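# Store earphones in the chest drawer and close it

## Task

Place the coiled earphones inside the small chest's open drawer, then push the drawer closed, with the chest still standing upright at the end.

## Robot and tools

Robot: two seven-joint arms, left_arm and right_arm, each ending in a two-finger gripper. The left gripper's fingers can fold: grip parts near the fingertips (outer quarter of each pad). Closer to the palm the fingers may wrap round and hold a narrow part loosely or not at all, and a fingertip pushed into a surface folds with little resistance. The right gripper's fingers are rigid. Each gripper's fingers point along its own +z and close along its y; end_effector_position is the spot between the closed pads, with the fingertips roughly 33 mm further out (9 mm when fully open).

Frames: the scene frame has its origin at table height midway between the nominal arm bases, +z up, +x out over the table, left_arm toward +y. Calibrated bases: left_arm (+0.005, +0.443, 0) m, right_arm (-0.029, -0.446, 0) m, each turned slightly about z. Reported hand positions and quaternions (end_effector_position in metres, end_effector_quat_wxyz) are in the scene frame and may be a few cm off. Motion commands, however, are offsets along each arm's current Hand target axes.

Row layout (used by execute_actions and move): 18 numbers, each in [-1, 1]. First left_arm: dx, dy, dz, rx, ry, rz, then left gripper position, force_limit, speed; then the same nine for right_arm. The six pose numbers are an offset, not a pose: measured from that arm's Hand target at the start of the action or move, in the Hand target's own axes; 1.0 equals 0.6 m of travel or 180 degrees of turn, and rx, ry, rz form a single rotation vector. All six at 0 means go back to (re-request) the Hand target. Gripper numbers are absolute commands: position +1 fully open (140 mm), about -0.8 pads touching, -1 close until blocked; force_limit from -1 (about 14 N) through 0 (40 N) to +1 (58 N); speed -1 about 30 mm/s, 0 about 140, +1 about 250 mm/s, and faster closes squeeze harder. Both start at +1. Always resend a gripper's previous three numbers to keep it unchanged, since 0 is itself a command.

execute_actions(actions, cameras): actions is a list of actions; each action is up to 15 rows, one per 1/30 s step, and a short action repeats its last row. Every row in an action counts from the same start pose, while each new action starts from the updated Hand target, so repeating an offset keeps moving. cameras: names to return, ["all"], or []; an empty actions list shows all cameras and full status.

move(target, speed, blend, blocking, cameras): straight-line path toward one row or a list of up to 15 rows, all offsets counted from the Hand targets at the start (not from the previous row). speed is top path speed in m/s, 0.002 to 2, default 0.25, one value or one per target. blend in metres rounds corners of a list; 0 stops at each point. blocking=false returns early while the move continues. Paths do not avoid obstacles or the other arm; faster moves stray more and hit harder. The result adds a move: line such as done, off_target, moving, held or fault, plus limits (paced = clipped, held = withheld by a check).

wait(seconds 0 to 10, cameras): lets the scene run. stop(cameras): brakes a running move; fingers continue. zoom_image(camera cam_left_wrist or cam_right_wrist, region [x0, y0, x1, y1] pixels, at most 504 by 504) magnifies the latest image. clear_fault(arm) clears a reported torque or force fault on that arm. finished_scene(scene) ends the current scene with its number; irreversible, so only call once the drawer is closed with the earphones inside and the chest upright.

Controller: each step the commanded pose is clipped to within 70 mm and 16 degrees of the measured pose; Hand target in results is the last clipped command, which the gripper may not fully reach. Resend (even zeros) or add the missing offset. If an arm is pressing on something, command its target back behind the gripper.

Gripping: close with position -1 and confirm object_status 2 (0 moving, 1 blocked while opening, 2 blocked while closing, 3 reached position or pads met). To squeeze harder, raise force_limit and nudge position to -0.98; to soften, open and close slowly. position_measured is in counts: 3 open, about 75 = 100 mm, 139 = 60 mm, 200 = 20 mm, 230 pads touching.

Other result lines: Joint torques and External joint torques (per joint, noisy, include held weight), Flange force along gripper axes (rough, includes held load), step end-effector positions for action calls, and Wrist depth: a 7x7 grid of distances in mm ahead of each wrist camera, '-' where unknown. Cameras: cam_left_wrist and cam_right_wrist, both 896x504.

Avoid: dropping the earphones or letting anything fall off the table; knocking or tipping the chest; slamming the drawer; hard or fast impacts; bumping or gripping the other arm's gripper; gripping hard on an object still resting on something; heavy twisting or pulling on the gripper. Faults: a joint contact torque of 85 N m (big joints) or 11 N m (forearm roll and wrist joints), 85 N net outside force, exceeding a joint range (elbow -3.077 to -0.117, wrist pitch 0.440 to 4.622, others about plus or minus 2.9, shoulder plus or minus 1.836) or joint speed, or motor overheating (MOTOR HOT warning, then a 30 to 60 s lockout) all stop the arm. Large gripper turns can swing the elbow.

Each tool is called after "Call:" as a command line: name --argument value for each argument, lists and objects as JSON in quotes; but a table of rows of numbers goes row by row, as --pt "numbers of a row", without its own name.

## Session

Call:
execute_actions --actions '[]'

Scene clock: 0.00 s.
left_arm: end_effector_position=(+0.7704, +0.7153, +0.2962) position_measured=3 object_status=3 end_effector_quat_wxyz=(-0.481, +0.552, -0.582, +0.353) | right_arm: end_effector_position=(+0.0207, -0.7249, +0.1294) position_measured=3 object_status=3 end_effector_quat_wxyz=(-0.448, +0.644, -0.620, +0.000)
Joint positions: left_arm=[0.855 0.508 -0.425 -2.086 0.498 3.807 0.093] | right_arm=[-1.699 0.12 -0.111 -2.351 0.404 1.598 -2.082]
Joint velocities: within noise
Joint torques (N m): no reading
External joint torques (N m): no reading
Flange force (N): no reading
Wrist depth (mm): cam_left_wrist=[2354 2133 2289 2836 2170 - - / 2521 2936 2599 2868 2248 - 297 / 2836 - 3565 1426 2354 - 307 / 3418 131 3283 1194 2627 133 111 / - 107 4159 1620 2495 126 96 / - 94 2170 2836 2627 1934 97 / - - 2332 2151 - 1920 -] | cam_right_wrist=[3274 - - 265 218 - - / 2865 - - - - - - / 2626 - - - - - - / - 139 821 - - 136 - / - 102 1230 - 371 145 98 / - 3453 869 863 335 314 - / - 3763 3551 739 311 300 298]
Hand target: left_arm +0.7704, +0.7153, +0.2962; -0.481, +0.552, -0.582, +0.353 | right_arm +0.0207, -0.7249, +0.1294; -0.448, +0.644, -0.620, +0.000
Tool commands: left_gripper/position=+1.0 left_gripper/force_limit=+1.0 left_gripper/speed=+1.0 right_gripper/position=+1.0 right_gripper/force_limit=+1.0 right_gripper/speed=+1.0

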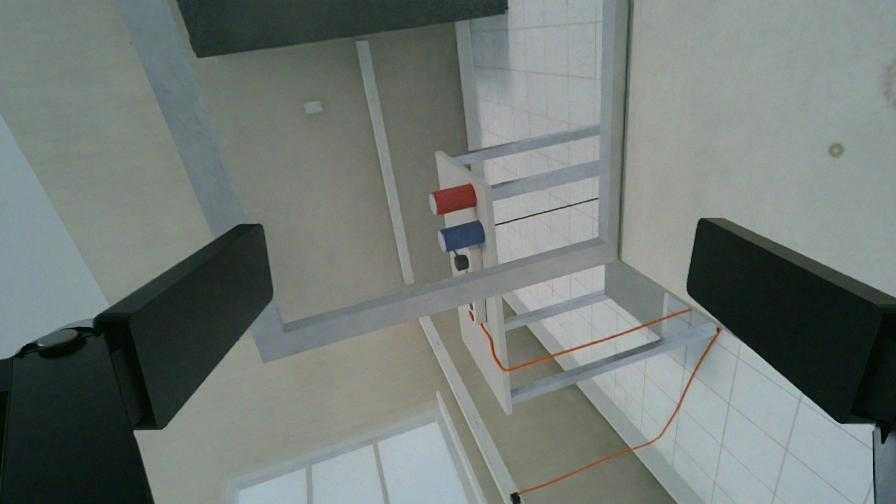

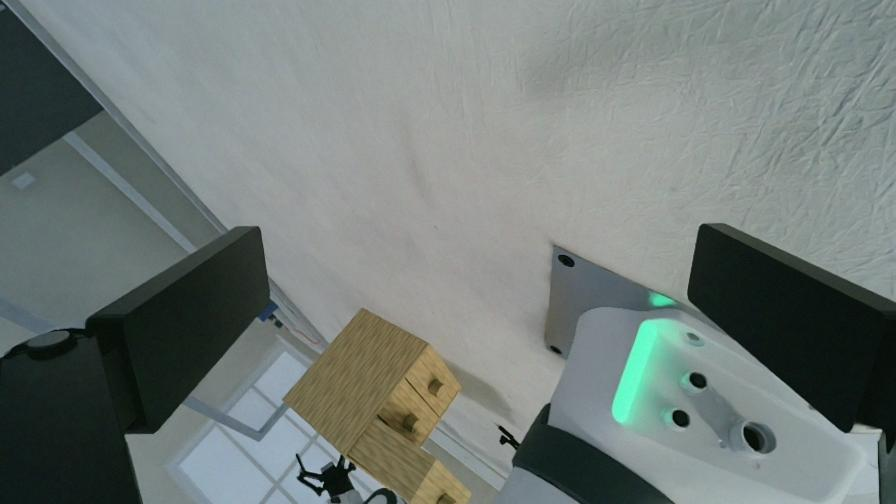

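Call:
zoom_image --camera "cam_right_wrist" --region '[250, 290, 550, 504]'

Call:
zoom_image --camera "cam_left_wrist" --region '[400, 100, 700, 504]'

Scaled by 1.680 from the camera's 896x504 image, which has a finer 1280x720 frame.

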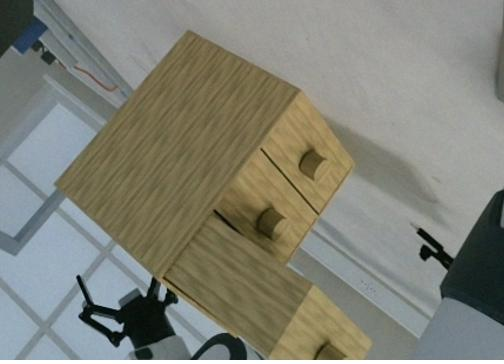

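Scaled by 1.248 from the camera's 896x504 image, which has a finer 1280x720 frame.

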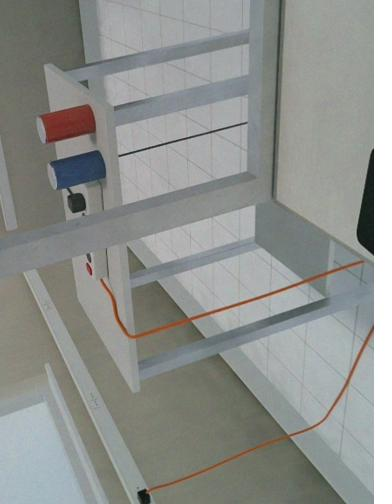

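Call:
move --target '[0.590,-0.1525,-0.7425,-0.362,-0.266,-0.438,1,0,1,-0.669,-0.640,0.3475,-0.325,0,-0.449,1,0,1]' --cameras '["all"]'

Scene clock: 65.70 s.
left_arm: end_effector_position=(+0.4009, +0.3022, +0.4500) position_measured=3 object_status=3 end_effector_quat_wxyz=(-0.001, +1.000, -0.003, +0.000) | right_arm: end_effector_position=(+0.3517, -0.3496, +0.4494) position_measured=3 object_status=3 end_effector_quat_wxyz=(-0.001, +1.000, +0.001, +0.001)
Joint positions: left_arm=[1.079 -0.842 -0.834 -1.832 -0.619 1.253 -1.306] | right_arm=[-1.104 -0.886 0.757 -1.907 0.6 1.244 -1.949]
Joint velocities: left_arm=[0 -0.001 0.001 0 0 -0.001 -0.007] | right_arm=[within noise]
Joint torques (N m): left_arm=[0.07 9.38 17.57 17.66 0.52 2.27 -0.09] | right_arm=[-0.6 10.9 -18.05 16.72 0.74 2.28 0.12]
External joint torques (N m): left_arm=[-0.01 -0.86 -0.21 0.58 -0.31 -0.4 -0.09] | right_arm=[-0.53 0.21 -0.18 -0.07 -0.12 -0.35 0.12]
Flange force (N): left_arm=[-0.3 1.8 -1.2] | right_arm=[0.6 0.3 -1.3]
Wrist depth (mm): cam_left_wrist=[511 - 496 506 517 319 314 / - - 551 548 476 331 329 / 568 - - 572 579 350 347 / - 124 - - 583 134 364 / - 107 - - 665 125 96 / - 99 619 717 695 701 97 / - - 524 678 747 743 -] | cam_right_wrist=[367 478 - - - - - / 349 469 - - - - - / 356 438 - - - - - / 447 139 - - - 136 - / - 103 - - - 127 102 / - 96 - 672 657 - - / - - - 609 502 - -]
Hand target: left_arm +0.4006, +0.3010, +0.4503; -0.001, +1.000, +0.000, +0.000 | right_arm +0.3509, -0.3500, +0.4495; +0.000, +1.000, -0.001, +0.000
Off the commanded pose: left_arm 0.001 m, 0 deg | right_arm 0.001 m, 0 deg.
move: done; limits=paced

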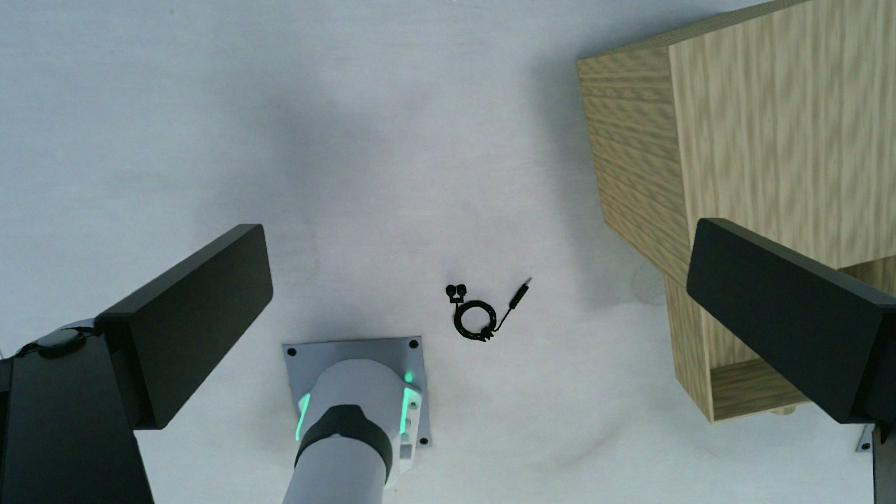

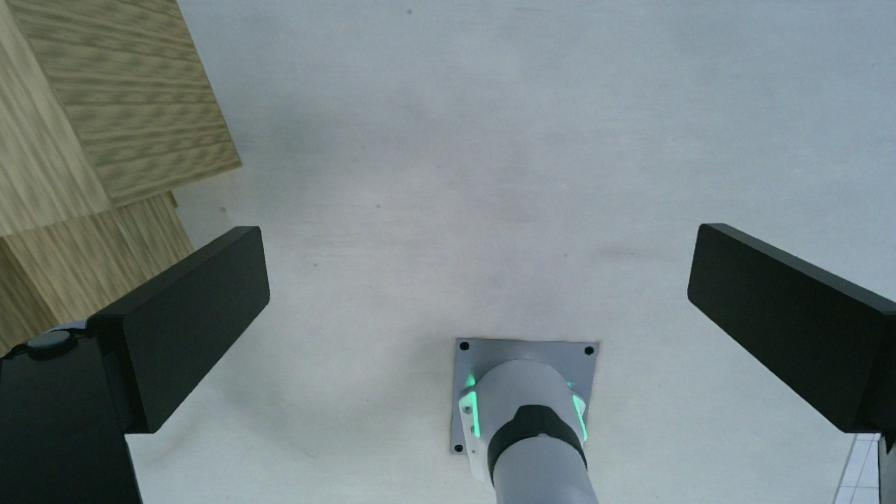

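Call:
zoom_image --camera "cam_left_wrist" --region '[420, 260, 560, 360]'

Call:
zoom_image --camera "cam_left_wrist" --region '[570, 200, 896, 504]'

Scaled by 3.600 from the camera's 896x504 image, which has a finer 1280x720 frame.

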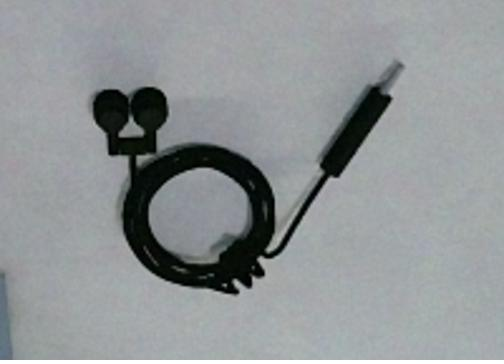

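Scaled by 1.546 from the camera's 896x504 image, which has a finer 1280x720 frame.

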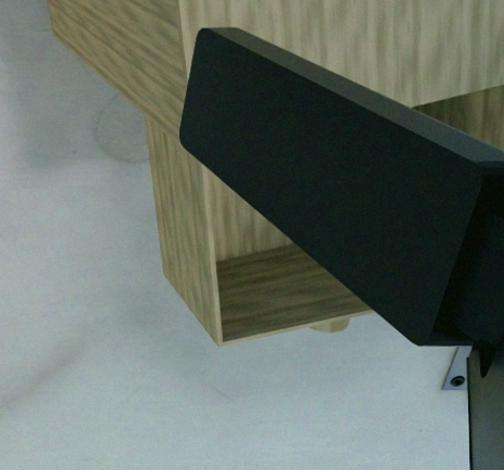

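Call:
move --target '[0.083,-0.55,0,0,0,0,1,0,1,0.0,-0.617,-0.05,0,0,0,1,0,1]' --cameras '["all"]'

Scene clock: 135.53 s.
left_arm: end_effector_position=(+0.4495, +0.6307, +0.4504) position_measured=3 object_status=3 end_effector_quat_wxyz=(+0.001, +1.000, +0.003, -0.001) | right_arm: end_effector_position=(+0.3528, +0.0198, +0.4791) position_measured=3 object_status=3 end_effector_quat_wxyz=(+0.001, +1.000, +0.001, +0.002)
Joint positions: left_arm=[1.331 -0.306 -0.786 -1.692 -0.216 1.472 -0.997] | right_arm=[-1.483 -0.881 1.281 -0.93 1.094 0.982 -1.125]
Joint velocities: left_arm=[within noise] | right_arm=[0.001 -0.001 -0.001 0 0.001 -0.001 0.005]
Joint torques (N m): left_arm=[-0.86 -10.09 6.61 23.71 1.19 2.73 0.32] | right_arm=[-0.6 39.18 -17.55 5.35 0.69 2.27 0.24]
External joint torques (N m): left_arm=[-0.89 1.17 -0.17 0.71 0.36 0.08 0.32] | right_arm=[-0.49 0.89 -0.02 -0.18 0.02 -0.39 0.24]
Flange force (N): left_arm=[6.2 -3.1 -3.6] | right_arm=[0.0 0.0 0.0]
Wrist depth (mm): cam_left_wrist=[1293 - - - - - 528 / 1379 1313 - 547 570 545 533 / 1426 1485 - - - 575 575 / 1477 135 603 640 603 134 546 / - 115 652 - - 126 97 / - 667 695 697 707 - 97 / - 1835 - - 584 - -] | cam_right_wrist=[- - 337 337 346 - - / - - 351 355 369 - - / 581 596 - 373 373 615 - / 658 139 - 473 465 145 - / - 102 - 493 488 127 102 / - 118 - 733 - 689 - / - 619 - - - 695 -]
Hand target: left_arm +0.4505, +0.6310, +0.4507; -0.001, +1.000, +0.000, +0.000 | right_arm +0.3518, +0.0202, +0.4795; +0.000, +1.000, -0.001, +0.000
Off the commanded pose: left_arm 0.001 m, 0 deg | right_arm 0.001 m, 0 deg.
move: done

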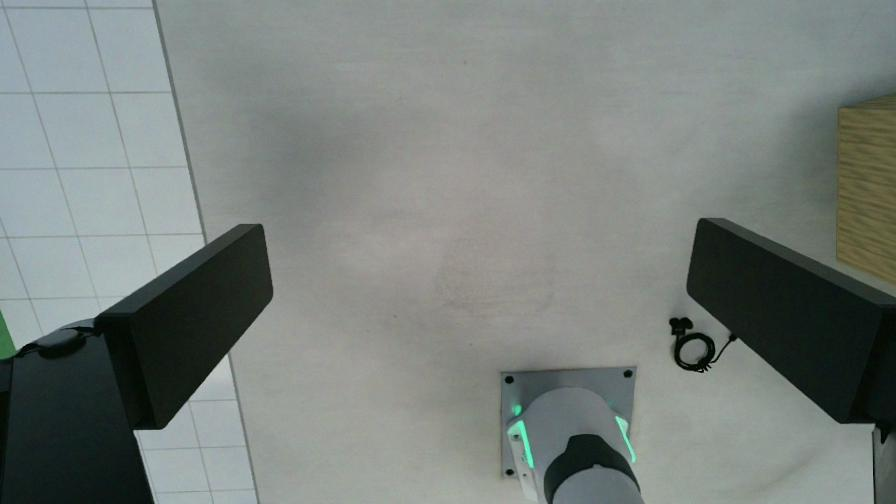

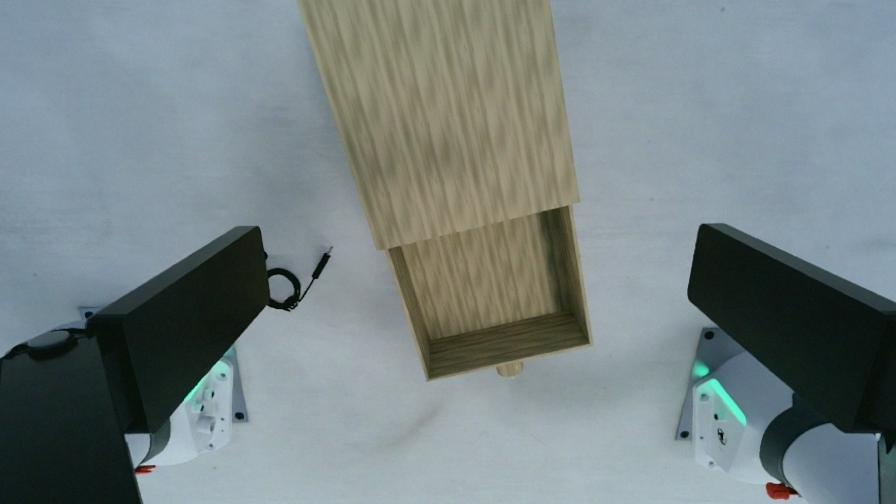

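Call:
move --target '[0,0,0,0,0,0,1,0,1,-0.35,-0.383,0.333,0,0,0.622,0.3,-1,0]' --cameras '["all"]'

Scene clock: 282.70 s.
left_arm: end_effector_position=(+0.4495, +0.6306, +0.4504) position_measured=3 object_status=3 end_effector_quat_wxyz=(+0.001, +1.000, +0.003, -0.001) | right_arm: end_effector_position=(+0.1428, +0.2510, +0.2794) position_measured=91 object_status=3 end_effector_quat_wxyz=(+0.001, -0.561, +0.828, +0.000)
Joint positions: left_arm=[1.331 -0.306 -0.786 -1.692 -0.216 1.472 -0.997] | right_arm=[-1.156 -1.329 1.215 -1.022 1.539 1.147 1.264]
Joint velocities: left_arm=[within noise] | right_arm=[0 -0.001 0.001 0.001 -0.001 0.001 0.004]
Joint torques (N m): left_arm=[-0.81 -10.09 6.56 23.75 1.16 2.72 0.35] | right_arm=[-0.6 50.05 -22.8 -2.4 0.59 2.07 0.15]
External joint torques (N m): left_arm=[-0.73 1.28 -0.11 0.7 0.35 0.07 0.35] | right_arm=[-0.58 0.98 -0.3 -0.31 -0.12 -0.38 0.15]
Flange force (N): left_arm=[6.3 -3.5 -3.8] | right_arm=[-1.4 -0.4 -2.5]
Wrist depth (mm): cam_left_wrist=[1342 - - - - - - / 1349 1503 552 561 571 - 526 / 1477 1540 - - - - 553 / 1522 131 - 613 - 134 536 / - 115 - - 598 126 97 / - 100 684 687 646 - 97 / - 1808 - - 593 715 -] | cam_right_wrist=[255 321 - - - - 367 / 311 - - 390 - - - / 376 - 413 - - 413 - / - 431 - - 154 351 345 / - - 127 - - 116 88 / - - - - 477 - - / - - - - 502 - -]
Hand target: left_arm +0.4505, +0.6310, +0.4507; -0.001, +1.000, +0.000, +0.000 | right_arm +0.1424, +0.2505, +0.2798; +0.000, -0.558, +0.830, +0.000
Off the commanded pose: left_arm 0.001 m, 0 deg | right_arm 0.001 m, 0 deg.
move: done

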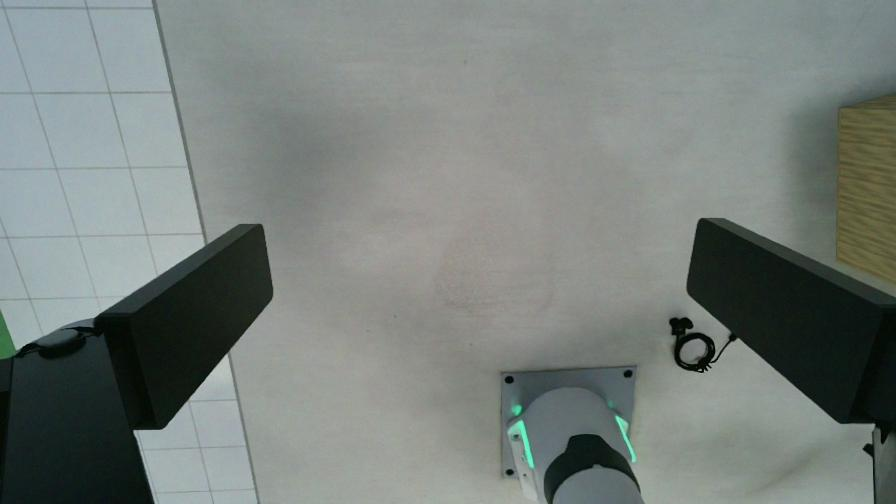

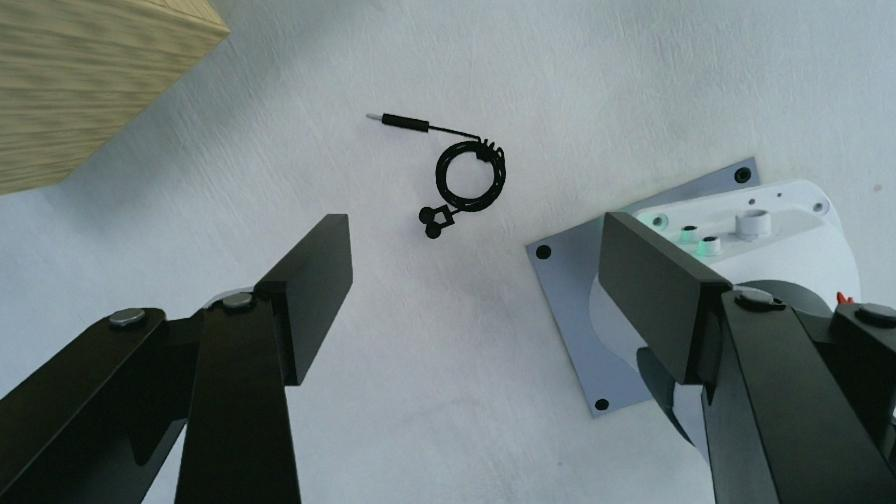

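Call:
move --target '[0,0,0,0,0,0,1,0,1,-0.01,0.0233,0.283,0,0,0,0.3,-1,0]' --cameras '["cam_right_wrist"]'

Scene clock: 303.87 s.
left_arm: end_effector_position=(+0.4495, +0.6306, +0.4504) position_measured=3 object_status=3 end_effector_quat_wxyz=(+0.001, +1.000, +0.003, -0.001) | right_arm: end_effector_position=(+0.1313, +0.2595, +0.1084) position_measured=91 object_status=3 end_effector_quat_wxyz=(-0.002, -0.556, +0.831, -0.003)
Joint positions: left_arm=[1.331 -0.306 -0.786 -1.692 -0.216 1.472 -0.997] | right_arm=[-1.001 -1.589 1.329 -1.3 1.649 1.337 1.214]
Joint velocities: left_arm=[within noise] | right_arm=[0 -0.001 0 0.001 0 0.004 -0.003]
Joint torques (N m): left_arm=[-0.76 -10.13 6.61 23.75 1.19 2.72 0.32] | right_arm=[-0.12 47.98 -29.13 -4.52 0.88 2.48 -0.21]
External joint torques (N m): left_arm=[-0.71 1.18 -0.08 0.73 0.38 0.07 0.32] | right_arm=[-0.18 0.46 -0.99 -1.11 0.13 0.04 -0.21]
Flange force (N): left_arm=[6.1 -3.3 -3.8] | right_arm=[6.2 -1.6 -0.4]
Wrist depth (mm): cam_left_wrist=[1327 - - - 513 529 529 / 1356 1248 - - - 526 546 / 1451 1402 594 570 590 - 521 / 1550 131 - 594 - 134 553 / - 107 635 646 630 126 96 / - 99 - 697 625 699 97 / - 1782 - - 590 - -] | cam_right_wrist=[- - - - - - - / - - - - - - 227 / - - - 227 - - - / - 247 - 244 157 119 241 / - - 127 - - 116 91 / - - - 270 275 - - / - - - - - - -]
Hand target: left_arm +0.4505, +0.6310, +0.4507; -0.001, +1.000, +0.000, +0.000 | right_arm +0.1316, +0.2613, +0.1100; +0.000, -0.558, +0.830, +0.000
Off the commanded pose: left_arm 0.001 m, 0 deg | right_arm 0.002 m, 1 deg.
move: done
Images, in order (width x height): cam_right_wrist 896x504.

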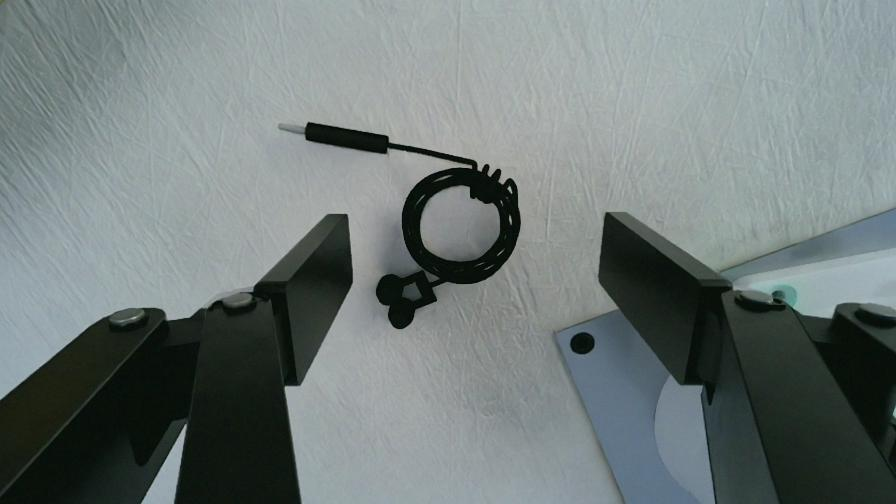

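Call:
move --target '[0,0,0,0,0,0,1,0,1,-0.0242,0.0,0.0833,0,0,0,0.3,-1,0]' --cameras '["cam_right_wrist"]' --speed 0.12

Scene clock: 346.73 s.
left_arm: end_effector_position=(+0.4495, +0.6306, +0.4504) position_measured=3 object_status=3 end_effector_quat_wxyz=(+0.001, +1.000, +0.003, -0.001) | right_arm: end_effector_position=(+0.1371, +0.2725, +0.0589) position_measured=91 object_status=3 end_effector_quat_wxyz=(-0.001, -0.561, +0.828, -0.003)
Joint positions: left_arm=[1.331 -0.306 -0.786 -1.692 -0.216 1.472 -0.997] | right_arm=[-1.034 -1.64 1.378 -1.25 1.693 1.407 1.226]
Joint velocities: left_arm=[within noise] | right_arm=[0 0.002 -0.001 0 0 0.005 0.006]
Joint torques (N m): left_arm=[-0.75 -10.03 6.53 23.74 1.16 2.72 0.35] | right_arm=[-0.61 49.18 -28.45 -4.52 0.86 2.55 0.17]
External joint torques (N m): left_arm=[-0.73 1.33 -0.22 0.67 0.34 0.06 0.35] | right_arm=[-0.5 0.31 -0.67 -0.39 0.11 0.09 0.17]
Flange force (N): left_arm=[6.7 -3.5 -3.8] | right_arm=[-0.2 -0.4 -0.8]
Wrist depth (mm): cam_left_wrist=[1300 - - 513 507 - - / 1349 1280 - - - - 565 / 1451 1402 579 - - - 539 / 1468 135 616 - 627 134 547 / - 114 - - 674 125 96 / - 106 674 691 - - 97 / - 1795 711 - 575 567 -] | cam_right_wrist=[- - - - 170 168 - / - - - - - - - / - - - 174 - - - / - - - 185 156 - - / - - 128 - - 116 88 / - - - - - - - / - - - 230 - - -]
Hand target: left_arm +0.4505, +0.6310, +0.4507; -0.001, +1.000, +0.000, +0.000 | right_arm +0.1371, +0.2748, +0.0600; +0.000, -0.558, +0.830, +0.000
Off the commanded pose: left_arm 0.001 m, 0 deg | right_arm 0.003 m, 0 deg.
move: done
Images, in order (width x height): cam_right_wrist 896x504.

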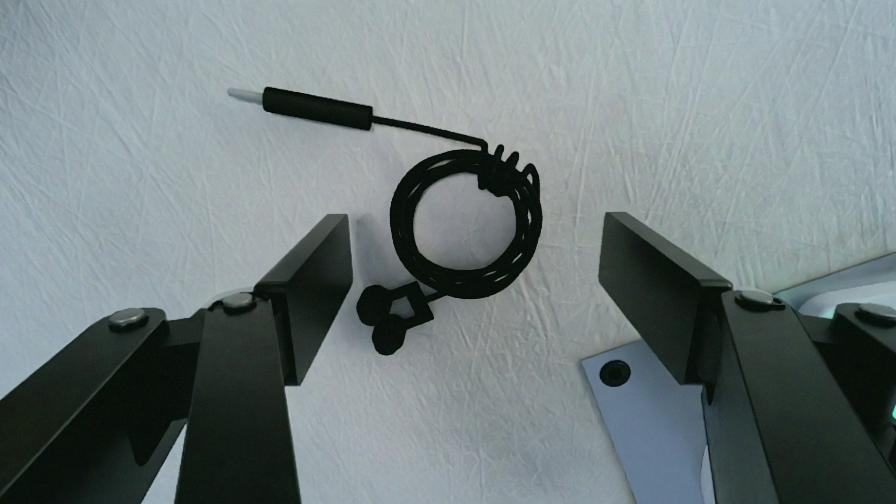

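Call:
move --target '[0,0,0,0,0,0,1,0,1,0.003,0.0,0.0383,0,0,0,0.3,-1,0]' --cameras '["cam_right_wrist"]' --speed 0.05

Scene clock: 373.70 s.
left_arm: end_effector_position=(+0.4495, +0.6306, +0.4504) position_measured=3 object_status=3 end_effector_quat_wxyz=(+0.001, +1.000, +0.003, -0.001) | right_arm: end_effector_position=(+0.1370, +0.2715, +0.0368) position_measured=91 object_status=3 end_effector_quat_wxyz=(-0.001, -0.558, +0.830, -0.003)
Joint positions: left_arm=[1.331 -0.306 -0.786 -1.692 -0.216 1.472 -0.997] | right_arm=[-1.023 -1.666 1.402 -1.266 1.709 1.436 1.228]
Joint velocities: left_arm=[within noise] | right_arm=[-0.001 -0.001 0 0.001 0.001 0.004 0]
Joint torques (N m): left_arm=[-0.75 -10.09 6.55 23.75 1.19 2.74 0.35] | right_arm=[0.43 48.05 -28.36 -5.45 0.89 2.53 -0.02]
External joint torques (N m): left_arm=[-0.79 1.06 -0.22 0.82 0.37 0.09 0.35] | right_arm=[0.65 -0.54 -0.28 -1.09 0.13 0.07 -0.02]
Flange force (N): left_arm=[6.2 -3.2 -3.9] | right_arm=[9.7 -0.7 1.0]
Wrist depth (mm): cam_left_wrist=[1280 - - - 533 521 540 / 1386 1260 534 - - 575 556 / 1442 1410 - - - 575 572 / 1503 131 - 600 - 134 546 / - 107 - - - 126 96 / - 99 - 713 638 669 97 / - 1795 - 777 590 570 -] | cam_right_wrist=[- - - - - - - / - - - - - - - / - 164 163 154 - - - / - - 148 - 156 - - / - - 127 171 - 116 87 / - - - - - - - / - - - - - - -]
Hand target: left_arm +0.4505, +0.6310, +0.4507; -0.001, +1.000, +0.000, +0.000 | right_arm +0.1364, +0.2731, +0.0371; +0.000, -0.558, +0.830, +0.000
Off the commanded pose: left_arm 0.001 m, 0 deg | right_arm 0.002 m, 0 deg.
move: done
Images, in order (width x height): cam_right_wrist 896x504.

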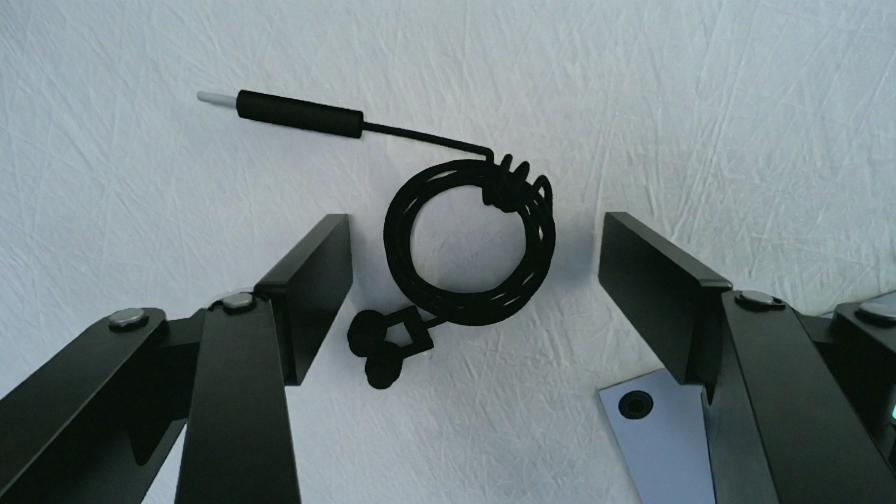

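Call:
move --pt "0 0 0 0 0 0 1 0 1 0.002 -0.002 0.0068 0 0 0 0.3 -0.6 -1" --pt "0 0 0 0 0 0 1 0 1 0.002 -0.002 0.0068 0 0 0 -1 -0.6 -1" --cameras '["cam_right_wrist"]' --speed 0.04

Scene clock: 390.47 s.
left_arm: end_effector_position=(+0.4495, +0.6306, +0.4504) position_measured=3 object_status=3 end_effector_quat_wxyz=(+0.001, +1.000, +0.003, -0.001) | right_arm: end_effector_position=(+0.1345, +0.2763, +0.0421) position_measured=220 object_status=2 end_effector_quat_wxyz=(+0.004, -0.559, +0.829, +0.005)
Joint positions: left_arm=[1.331 -0.306 -0.786 -1.692 -0.216 1.472 -0.997] | right_arm=[-1.013 -1.659 1.402 -1.276 1.714 1.446 1.225]
Joint torques (N m): left_arm=[-0.77 -10.11 6.53 23.74 1.2 2.72 0.37] | right_arm=[-1.93 41.87 -23.66 -5 0 1.98 -0.09]
External joint torques (N m): left_arm=[-0.77 1.11 -0.21 0.8 0.38 0.07 0.37] | right_arm=[-2.19 -6.41 4.57 -1.04 -0.82 -0.51 -0.09]
Flange force (N): left_arm=[6.2 -3.3 -3.9] | right_arm=[3.3 -3.7 10.5]
Wrist depth (mm): cam_left_wrist=[1293 1280 - - - - - / 1342 1620 - - 563 - 533 / 1459 1394 582 - - - 550 / 1485 135 580 610 - 133 551 / - 107 - - - 126 96 / - 100 - - 645 601 97 / - 1808 - - 584 736 -] | cam_right_wrist=[- 150 - - - 150 - / - - - - - - - / 170 - - 161 - 169 - / - - - 130 - - - / - - 87 98 92 - 181 / - - - - - - 175 / - - - - - - -]
Hand target: left_arm +0.4505, +0.6310, +0.4507; -0.001, +1.000, +0.000, +0.000 | right_arm +0.1370, +0.2716, +0.0330; +0.000, -0.558, +0.830, +0.000
Off the commanded pose: left_arm 0.001 m, 0 deg | right_arm 0.011 m, 1 deg.
move: off_target (right_arm)
Images, in order (width x height): cam_right_wrist 896x504.

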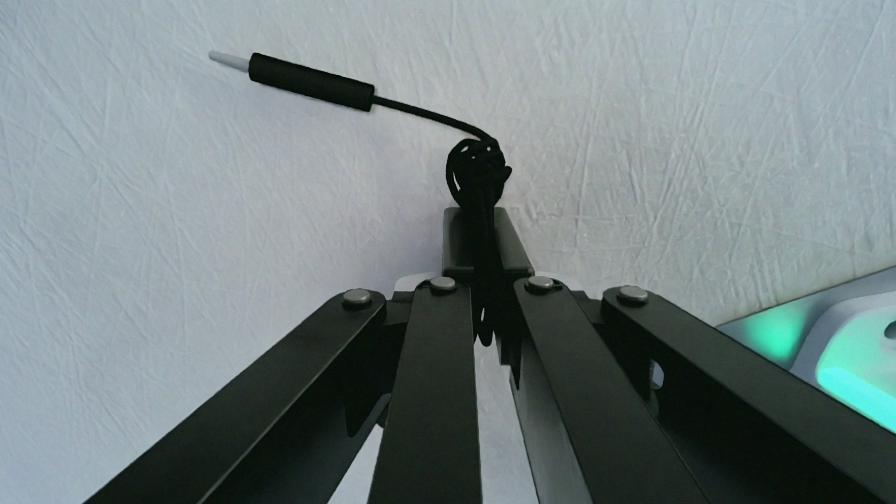

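Call:
move --pt "0 0 0 0 0 0 1 0 1 -0.004 0.0 -0.03 0 0 0 -1 -0.6 -1" --pt "0 0 0 0 0 0 1 0 1 -0.004 0 -0.4 0 0 0 -1 -0.6 -1" --cameras '["cam_right_wrist"]' --speed '[0.03, 0.12]' --blend '[0.01, 0]'

Scene clock: 411.33 s.
left_arm: end_effector_position=(+0.4495, +0.6306, +0.4504) position_measured=3 object_status=3 end_effector_quat_wxyz=(+0.001, +1.000, +0.003, -0.001) | right_arm: end_effector_position=(+0.1391, +0.2779, +0.2132) position_measured=220 object_status=2 end_effector_quat_wxyz=(+0.006, -0.567, +0.824, +0.004)
Joint positions: left_arm=[1.331 -0.306 -0.786 -1.692 -0.216 1.472 -0.997] | right_arm=[-1.144 -1.422 1.265 -1.047 1.597 1.245 1.27]
Joint torques (N m): left_arm=[-0.76 -10.09 6.52 23.74 1.17 2.72 0.36] | right_arm=[0.29 50.46 -24.46 -3.79 0.63 2.36 -0.06]
External joint torques (N m): left_arm=[-0.8 1.21 -0.28 0.68 0.34 0.06 0.36] | right_arm=[0.23 -0.21 -0.71 -1.13 -0.13 -0.13 -0.06]
Flange force (N): left_arm=[6.4 -3.3 -3.7] | right_arm=[11.6 -1.3 2.7]
Wrist depth (mm): cam_left_wrist=[1293 1386 - - - - - / 1364 1260 - 565 547 545 538 / 1434 1451 - - 575 - 572 / 1468 124 598 606 - 134 551 / - 107 640 - 658 126 96 / - 100 - - 674 - 97 / - 1821 740 752 603 711 -] | cam_right_wrist=[286 311 308 - - - - / - - - - - - - / - - - - - 339 332 / - - - 131 355 304 274 / - - 82 94 91 252 223 / - - - - - - 196 / - - - - - - -]
Hand target: left_arm +0.4505, +0.6310, +0.4507; -0.001, +1.000, +0.000, +0.000 | right_arm +0.1388, +0.2784, +0.2133; +0.006, -0.568, +0.823, +0.005 (not the last commanded pose)
Off the commanded pose: left_arm 0.001 m, 0 deg | right_arm 0.060 m, 1 deg.
move: held (right_arm; a check stopped the path); path passed 1 of 2 targets; blend cut to 0.009 m at target 1; limits=held
pose unreachable (right arm): on one or more control steps of this call, first in action 0 (counted from 0), this arm could not follow its commanded pose, so it was not sent that pose on those steps. It may still have moved: this result reports where it is.
cause: moving toward the commanded pose would bring a part of the arm too close to another arm (a part of this arm just beyond joint 6 (wrist pitch) and a part of the left arm just beyond its joint 4 (elbow), 11 mm apart when this arm was first held).
Images, in order (width x height): cam_right_wrist 896x504.

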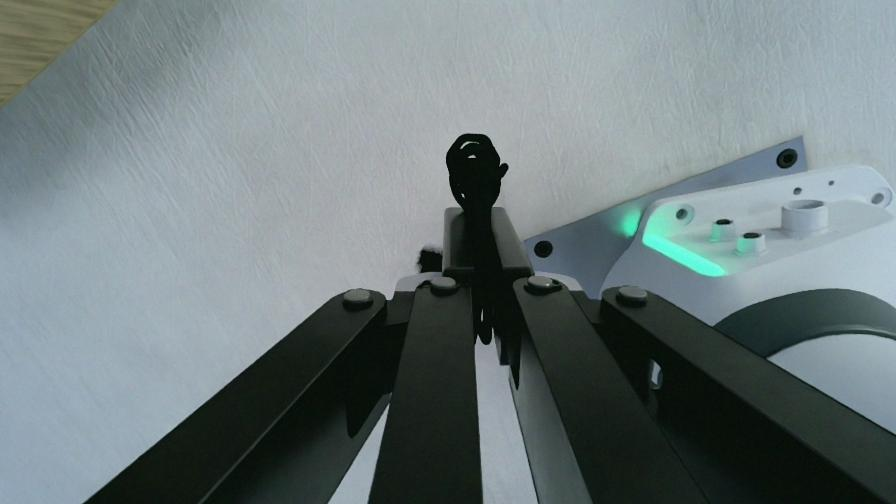

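Call:
move --pt "0 0 0 0 0 0 1 0 1 0.1367 -0.0535 -0.0617 0 0 0 -1 -0.6 -1" --pt "-0.334 0.452 0.018 -0.2807 0.2807 0.441 1 0 1 0.366 -0.248 -0.245 0 0 0 -1 -0.6 -1" --cameras '["all"]' --speed '[0.15, 0.2]' --blend '[0.03, 0]'

Scene clock: 430.57 s.
left_arm: end_effector_position=(+0.2501, +0.3598, +0.4404) position_measured=3 object_status=3 end_effector_quat_wxyz=(+0.381, +0.598, -0.595, +0.378) | right_arm: end_effector_position=(+0.1995, +0.0198, +0.3566) position_measured=220 object_status=2 end_effector_quat_wxyz=(+0.008, -0.567, +0.824, +0.005)
Joint positions: left_arm=[0.265 -0.769 0.366 -2.53 -0.74 1.222 0.429] | right_arm=[-0.859 -1.35 0.945 -1.782 1.187 1.043 0.664]
Joint velocities: left_arm=[0 -0.001 0.001 0 0.002 0 0.005] | right_arm=[within noise]
Joint torques (N m): left_arm=[-1.12 -4.51 -3.32 22.31 -2.2 0.25 0.34] | right_arm=[-0.1 31.8 -27.17 3.54 0.31 2.31 -0.17]
External joint torques (N m): left_arm=[-1.12 -0.65 1.55 -0.12 0.06 0.15 0.31] | right_arm=[-0.2 0.9 -0.93 -1.27 -0.4 -0.22 -0.17]
Flange force (N): left_arm=[-1.8 1.3 -1.4] | right_arm=[5.1 -0.5 0.1]
Wrist depth (mm): cam_left_wrist=[2546 - - 411 810 - 1477 / 1280 1188 1114 1076 914 1890 1560 / - 863 524 607 879 924 1653 / - 135 471 503 - 134 1342 / - 115 530 598 630 125 97 / - 94 553 - - - 97 / - - 520 - 519 - -] | cam_right_wrist=[- - 297 299 - - - / - 266 316 315 - - - / 263 255 329 327 303 - - / 271 271 277 133 518 - - / 286 287 87 95 91 549 554 / 304 - - - - - 500 / - - - - - - -]
Hand target: left_arm +0.2500, +0.3599, +0.4397; +0.380, +0.597, -0.597, +0.379 | right_arm +0.1992, +0.0181, +0.3567; +0.006, -0.568, +0.823, +0.005
Off the commanded pose: left_arm 0.001 m, 0 deg | right_arm 0.002 m, 0 deg.
move: done

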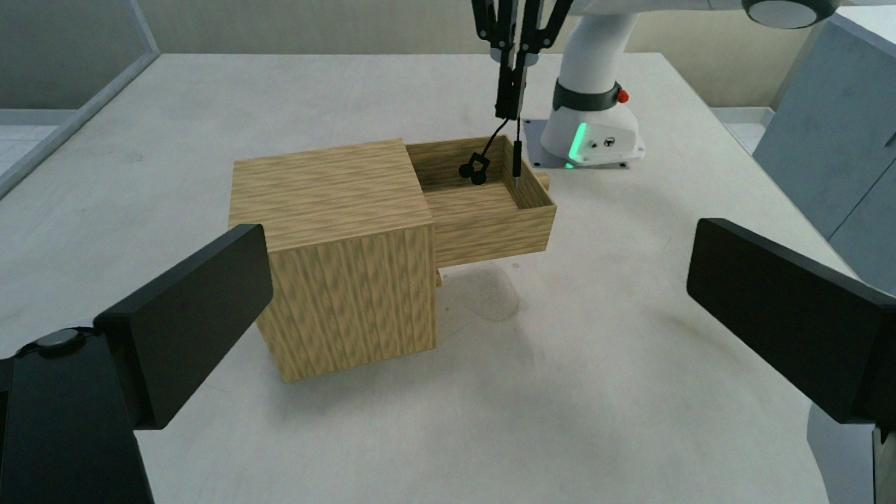

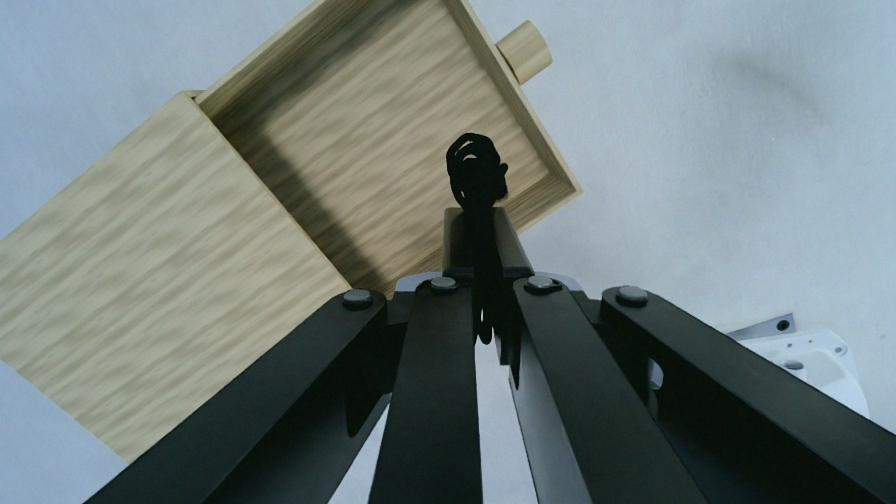

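Call:
zoom_image --camera "cam_left_wrist" --region '[400, 80, 600, 280]'

Scaled by 2.520 from the camera's 896x504 image, which has a finer 1280x720 frame.

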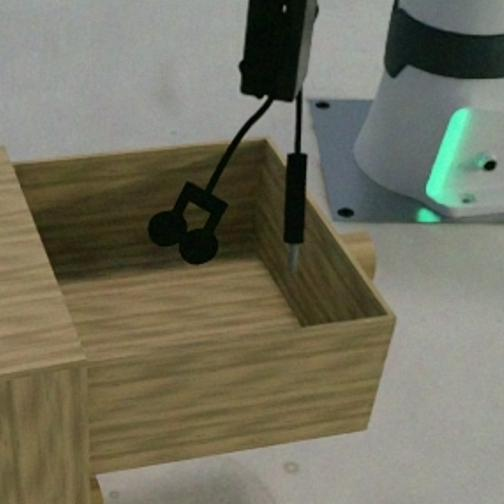

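Call:
move --pt "0 0 0 0 0 0 1 0 1 0.0303 -0.0522 0.0 0 0 0 -1 -0.6 -1" --pt "0 0 0 0 0 0 1 0 1 0.0303 -0.0522 0.13 0 0 0 -1 -0.6 -1" --cameras '["all"]' --speed '[0.1, 0.08]' --blend '[0.01, 0]'

Scene clock: 443.67 s.
left_arm: end_effector_position=(+0.2501, +0.3598, +0.4404) position_measured=3 object_status=3 end_effector_quat_wxyz=(+0.381, +0.597, -0.596, +0.378) | right_arm: end_effector_position=(+0.2219, -0.0102, +0.2786) position_measured=220 object_status=2 end_effector_quat_wxyz=(+0.004, -0.564, +0.825, +0.004)
Joint positions: left_arm=[0.265 -0.769 0.366 -2.53 -0.74 1.222 0.432] | right_arm=[-0.818 -1.465 1.027 -2.004 1.231 1.139 0.56]
Joint velocities: left_arm=[within noise] | right_arm=[0 0 0.002 0 -0.001 0.004 -0.003]
Joint torques (N m): left_arm=[-0.51 -4.3 -3.76 22.36 -2.24 0.19 0.35] | right_arm=[0.41 28.09 -28.46 3.55 0.86 2.67 -0.15]
External joint torques (N m): left_arm=[-0.49 -0.45 1.12 -0.04 0.01 0.09 0.33] | right_arm=[0.5 -0.45 -0.75 -1.16 0.15 0.15 -0.15]
Flange force (N): left_arm=[-1.5 1.1 -1.2] | right_arm=[5.6 1.8 2.7]
Wrist depth (mm): cam_left_wrist=[- - - 437 802 596 1426 / - - - 998 894 - 1579 / - - 523 610 904 - 1600 / - 124 473 507 761 134 1410 / - 107 533 571 660 126 96 / - 100 - - - - 97 / - - - - 509 519 -] | cam_right_wrist=[- - 191 232 191 - - / - - 239 241 220 - - / - 200 252 253 254 - - / 188 187 264 133 264 211 - / 198 197 87 94 92 - - / 210 - - - - - - / - - - - - - -]
Hand target: left_arm +0.2500, +0.3599, +0.4397; +0.380, +0.597, -0.597, +0.379 | right_arm +0.2223, -0.0089, +0.2784; +0.006, -0.568, +0.823, +0.005
Off the commanded pose: left_arm 0.001 m, 0 deg | right_arm 0.001 m, 1 deg.
move: done

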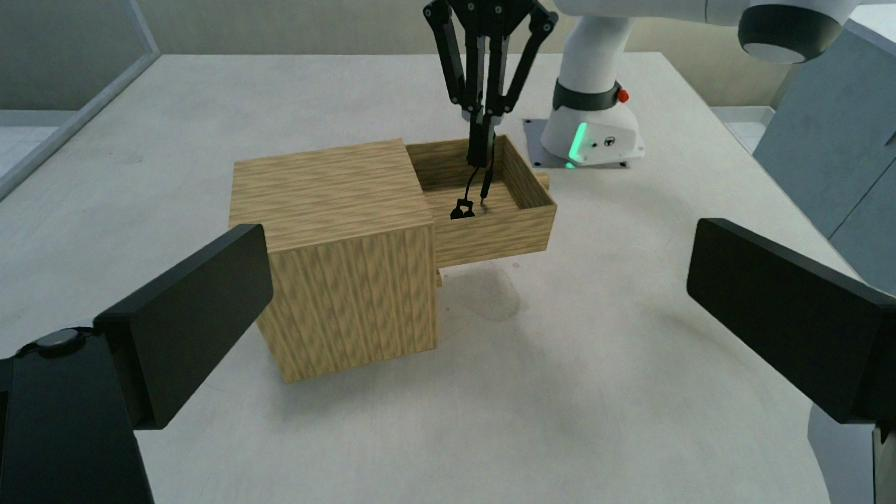

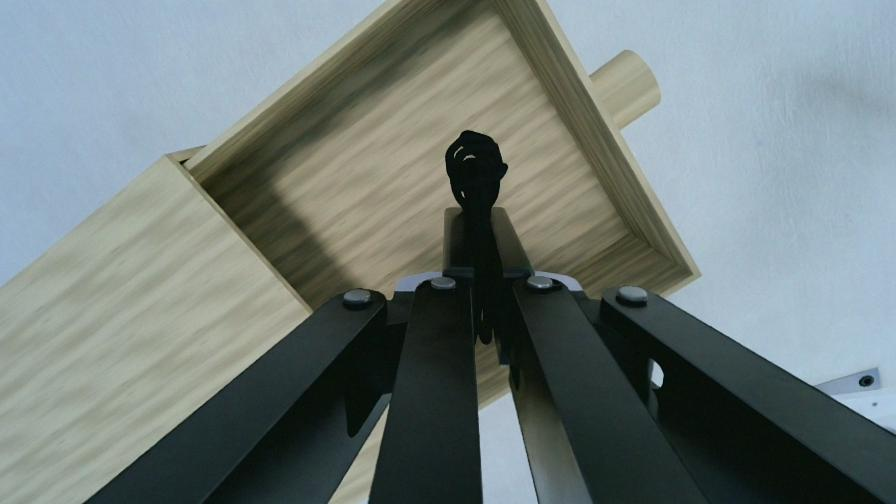

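Call:
move --pt "0 0 0 0 0 0 1 0 1 0 0 0.132 0 0 0 -1 -0.6 -1" --pt "0 0 0 0 0 0 1 0 1 0 0 0.132 0 0 0 -0.4 -0.6 -1" --cameras '["all"]' --speed 0.06

Scene clock: 456.93 s.
left_arm: end_effector_position=(+0.2501, +0.3598, +0.4404) position_measured=3 object_status=3 end_effector_quat_wxyz=(+0.381, +0.597, -0.596, +0.378) | right_arm: end_effector_position=(+0.2224, -0.0087, +0.1995) position_measured=179 object_status=0 end_effector_quat_wxyz=(+0.004, -0.565, +0.825, +0.004)
Joint positions: left_arm=[0.265 -0.769 0.366 -2.53 -0.74 1.222 0.432] | right_arm=[-0.759 -1.573 1.148 -2.135 1.348 1.22 0.55]
Joint torques (N m): left_arm=[-0.48 -4.29 -3.73 22.38 -2.22 0.15 0.39] | right_arm=[0.41 26.91 -29.4 1.7 0.79 2.64 -0.2]
External joint torques (N m): left_arm=[-0.47 -0.34 1.14 -0.09 0.05 0.06 0.36] | right_arm=[0.27 -0.46 -0.4 -1.31 0.04 0.11 -0.2]
Flange force (N): left_arm=[-1.8 1.0 -1.4] | right_arm=[5.5 1.2 2.1]
Wrist depth (mm): cam_left_wrist=[- - - 406 824 689 475 / 2423 1150 - 490 904 - 1610 / 942 - 526 566 591 917 1675 / 761 124 474 517 699 134 114 / - 107 532 616 655 126 97 / - 94 557 571 - - 97 / - - - 546 - 507 -] | cam_right_wrist=[- 98 140 159 147 116 296 / - 123 166 166 167 117 - / 126 172 174 172 176 137 327 / 178 181 181 125 182 166 119 / 112 188 93 193 98 94 127 / 114 - - 202 - - - / - - - 189 - - -]
Hand target: left_arm +0.2500, +0.3599, +0.4397; +0.380, +0.597, -0.597, +0.379 | right_arm +0.2227, -0.0077, +0.1992; +0.006, -0.568, +0.823, +0.005
Off the commanded pose: left_arm 0.001 m, 0 deg | right_arm 0.001 m, 0 deg.
move: done

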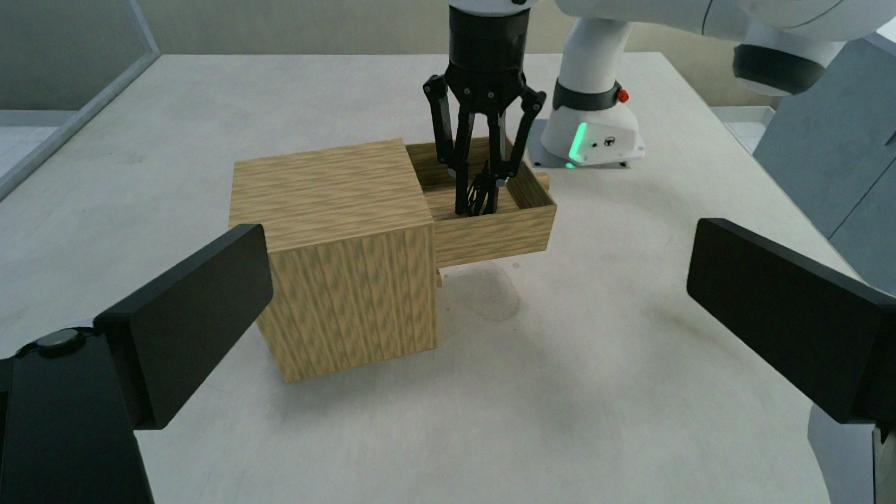

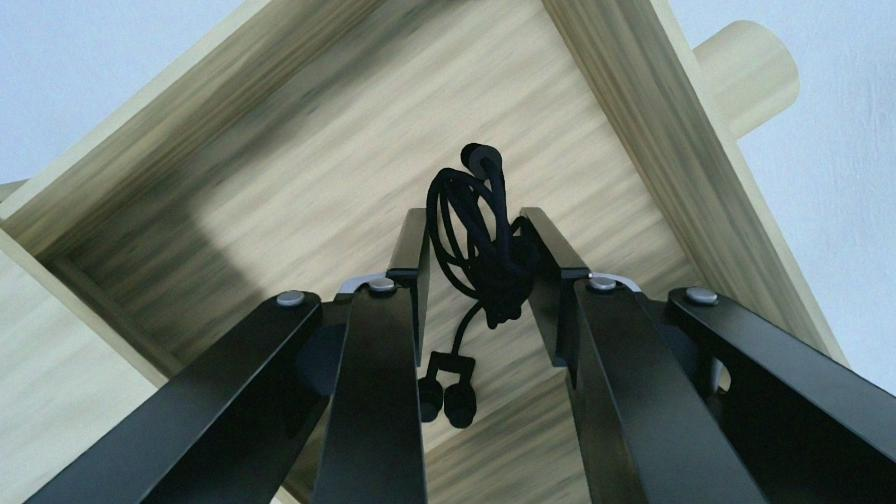

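Call:
move --target '[0,0,0,0,0,0,1,0,1,0,0,0,0,0,0,-0.08,-0.6,-1]' --cameras '["cam_right_wrist"]' --speed 0.06

Scene clock: 465.33 s.
left_arm: end_effector_position=(+0.2501, +0.3598, +0.4404) position_measured=3 object_status=3 end_effector_quat_wxyz=(+0.381, +0.597, -0.596, +0.378) | right_arm: end_effector_position=(+0.2224, -0.0087, +0.1995) position_measured=139 object_status=0 end_effector_quat_wxyz=(+0.004, -0.565, +0.825, +0.004)
Joint positions: left_arm=[0.265 -0.769 0.366 -2.53 -0.74 1.222 0.432] | right_arm=[-0.759 -1.573 1.148 -2.135 1.348 1.22 0.55]
Joint torques (N m): left_arm=[-0.54 -4.26 -3.76 22.29 -2.25 0.16 0.43] | right_arm=[0.4 26.92 -29.37 1.75 0.79 2.66 -0.25]
External joint torques (N m): left_arm=[-0.56 -0.39 1.08 -0.1 0 0.06 0.4] | right_arm=[0.32 -0.52 -0.37 -1.2 0.05 0.14 -0.25]
Flange force (N): left_arm=[-1.7 1.0 -1.1] | right_arm=[5.3 1.2 2.1]
Wrist depth (mm): cam_left_wrist=[- - - 412 821 669 479 / 1139 1114 1099 478 914 2712 1522 / 924 - 523 553 931 891 1600 / - 124 472 507 717 134 1379 / - 115 531 530 671 125 96 / - 106 582 574 596 - 97 / - - 572 526 - - -] | cam_right_wrist=[- 103 140 159 147 116 298 / - 123 166 167 167 117 - / 126 172 174 175 176 137 - / 178 181 180 139 146 157 - / 114 186 99 195 144 - - / - - - 203 192 - - / - - - 196 166 - -]
Hand target: left_arm +0.2500, +0.3599, +0.4397; +0.380, +0.597, -0.597, +0.379 | right_arm +0.2227, -0.0077, +0.1992; +0.006, -0.568, +0.823, +0.005
Off the commanded pose: left_arm 0.001 m, 0 deg | right_arm 0.001 m, 0 deg.
move: done
Images, in order (width x height): cam_right_wrist 896x504.

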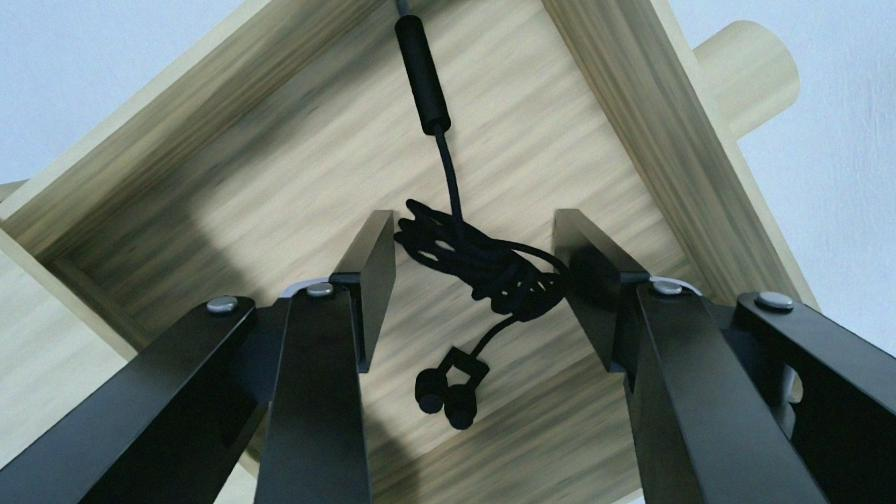

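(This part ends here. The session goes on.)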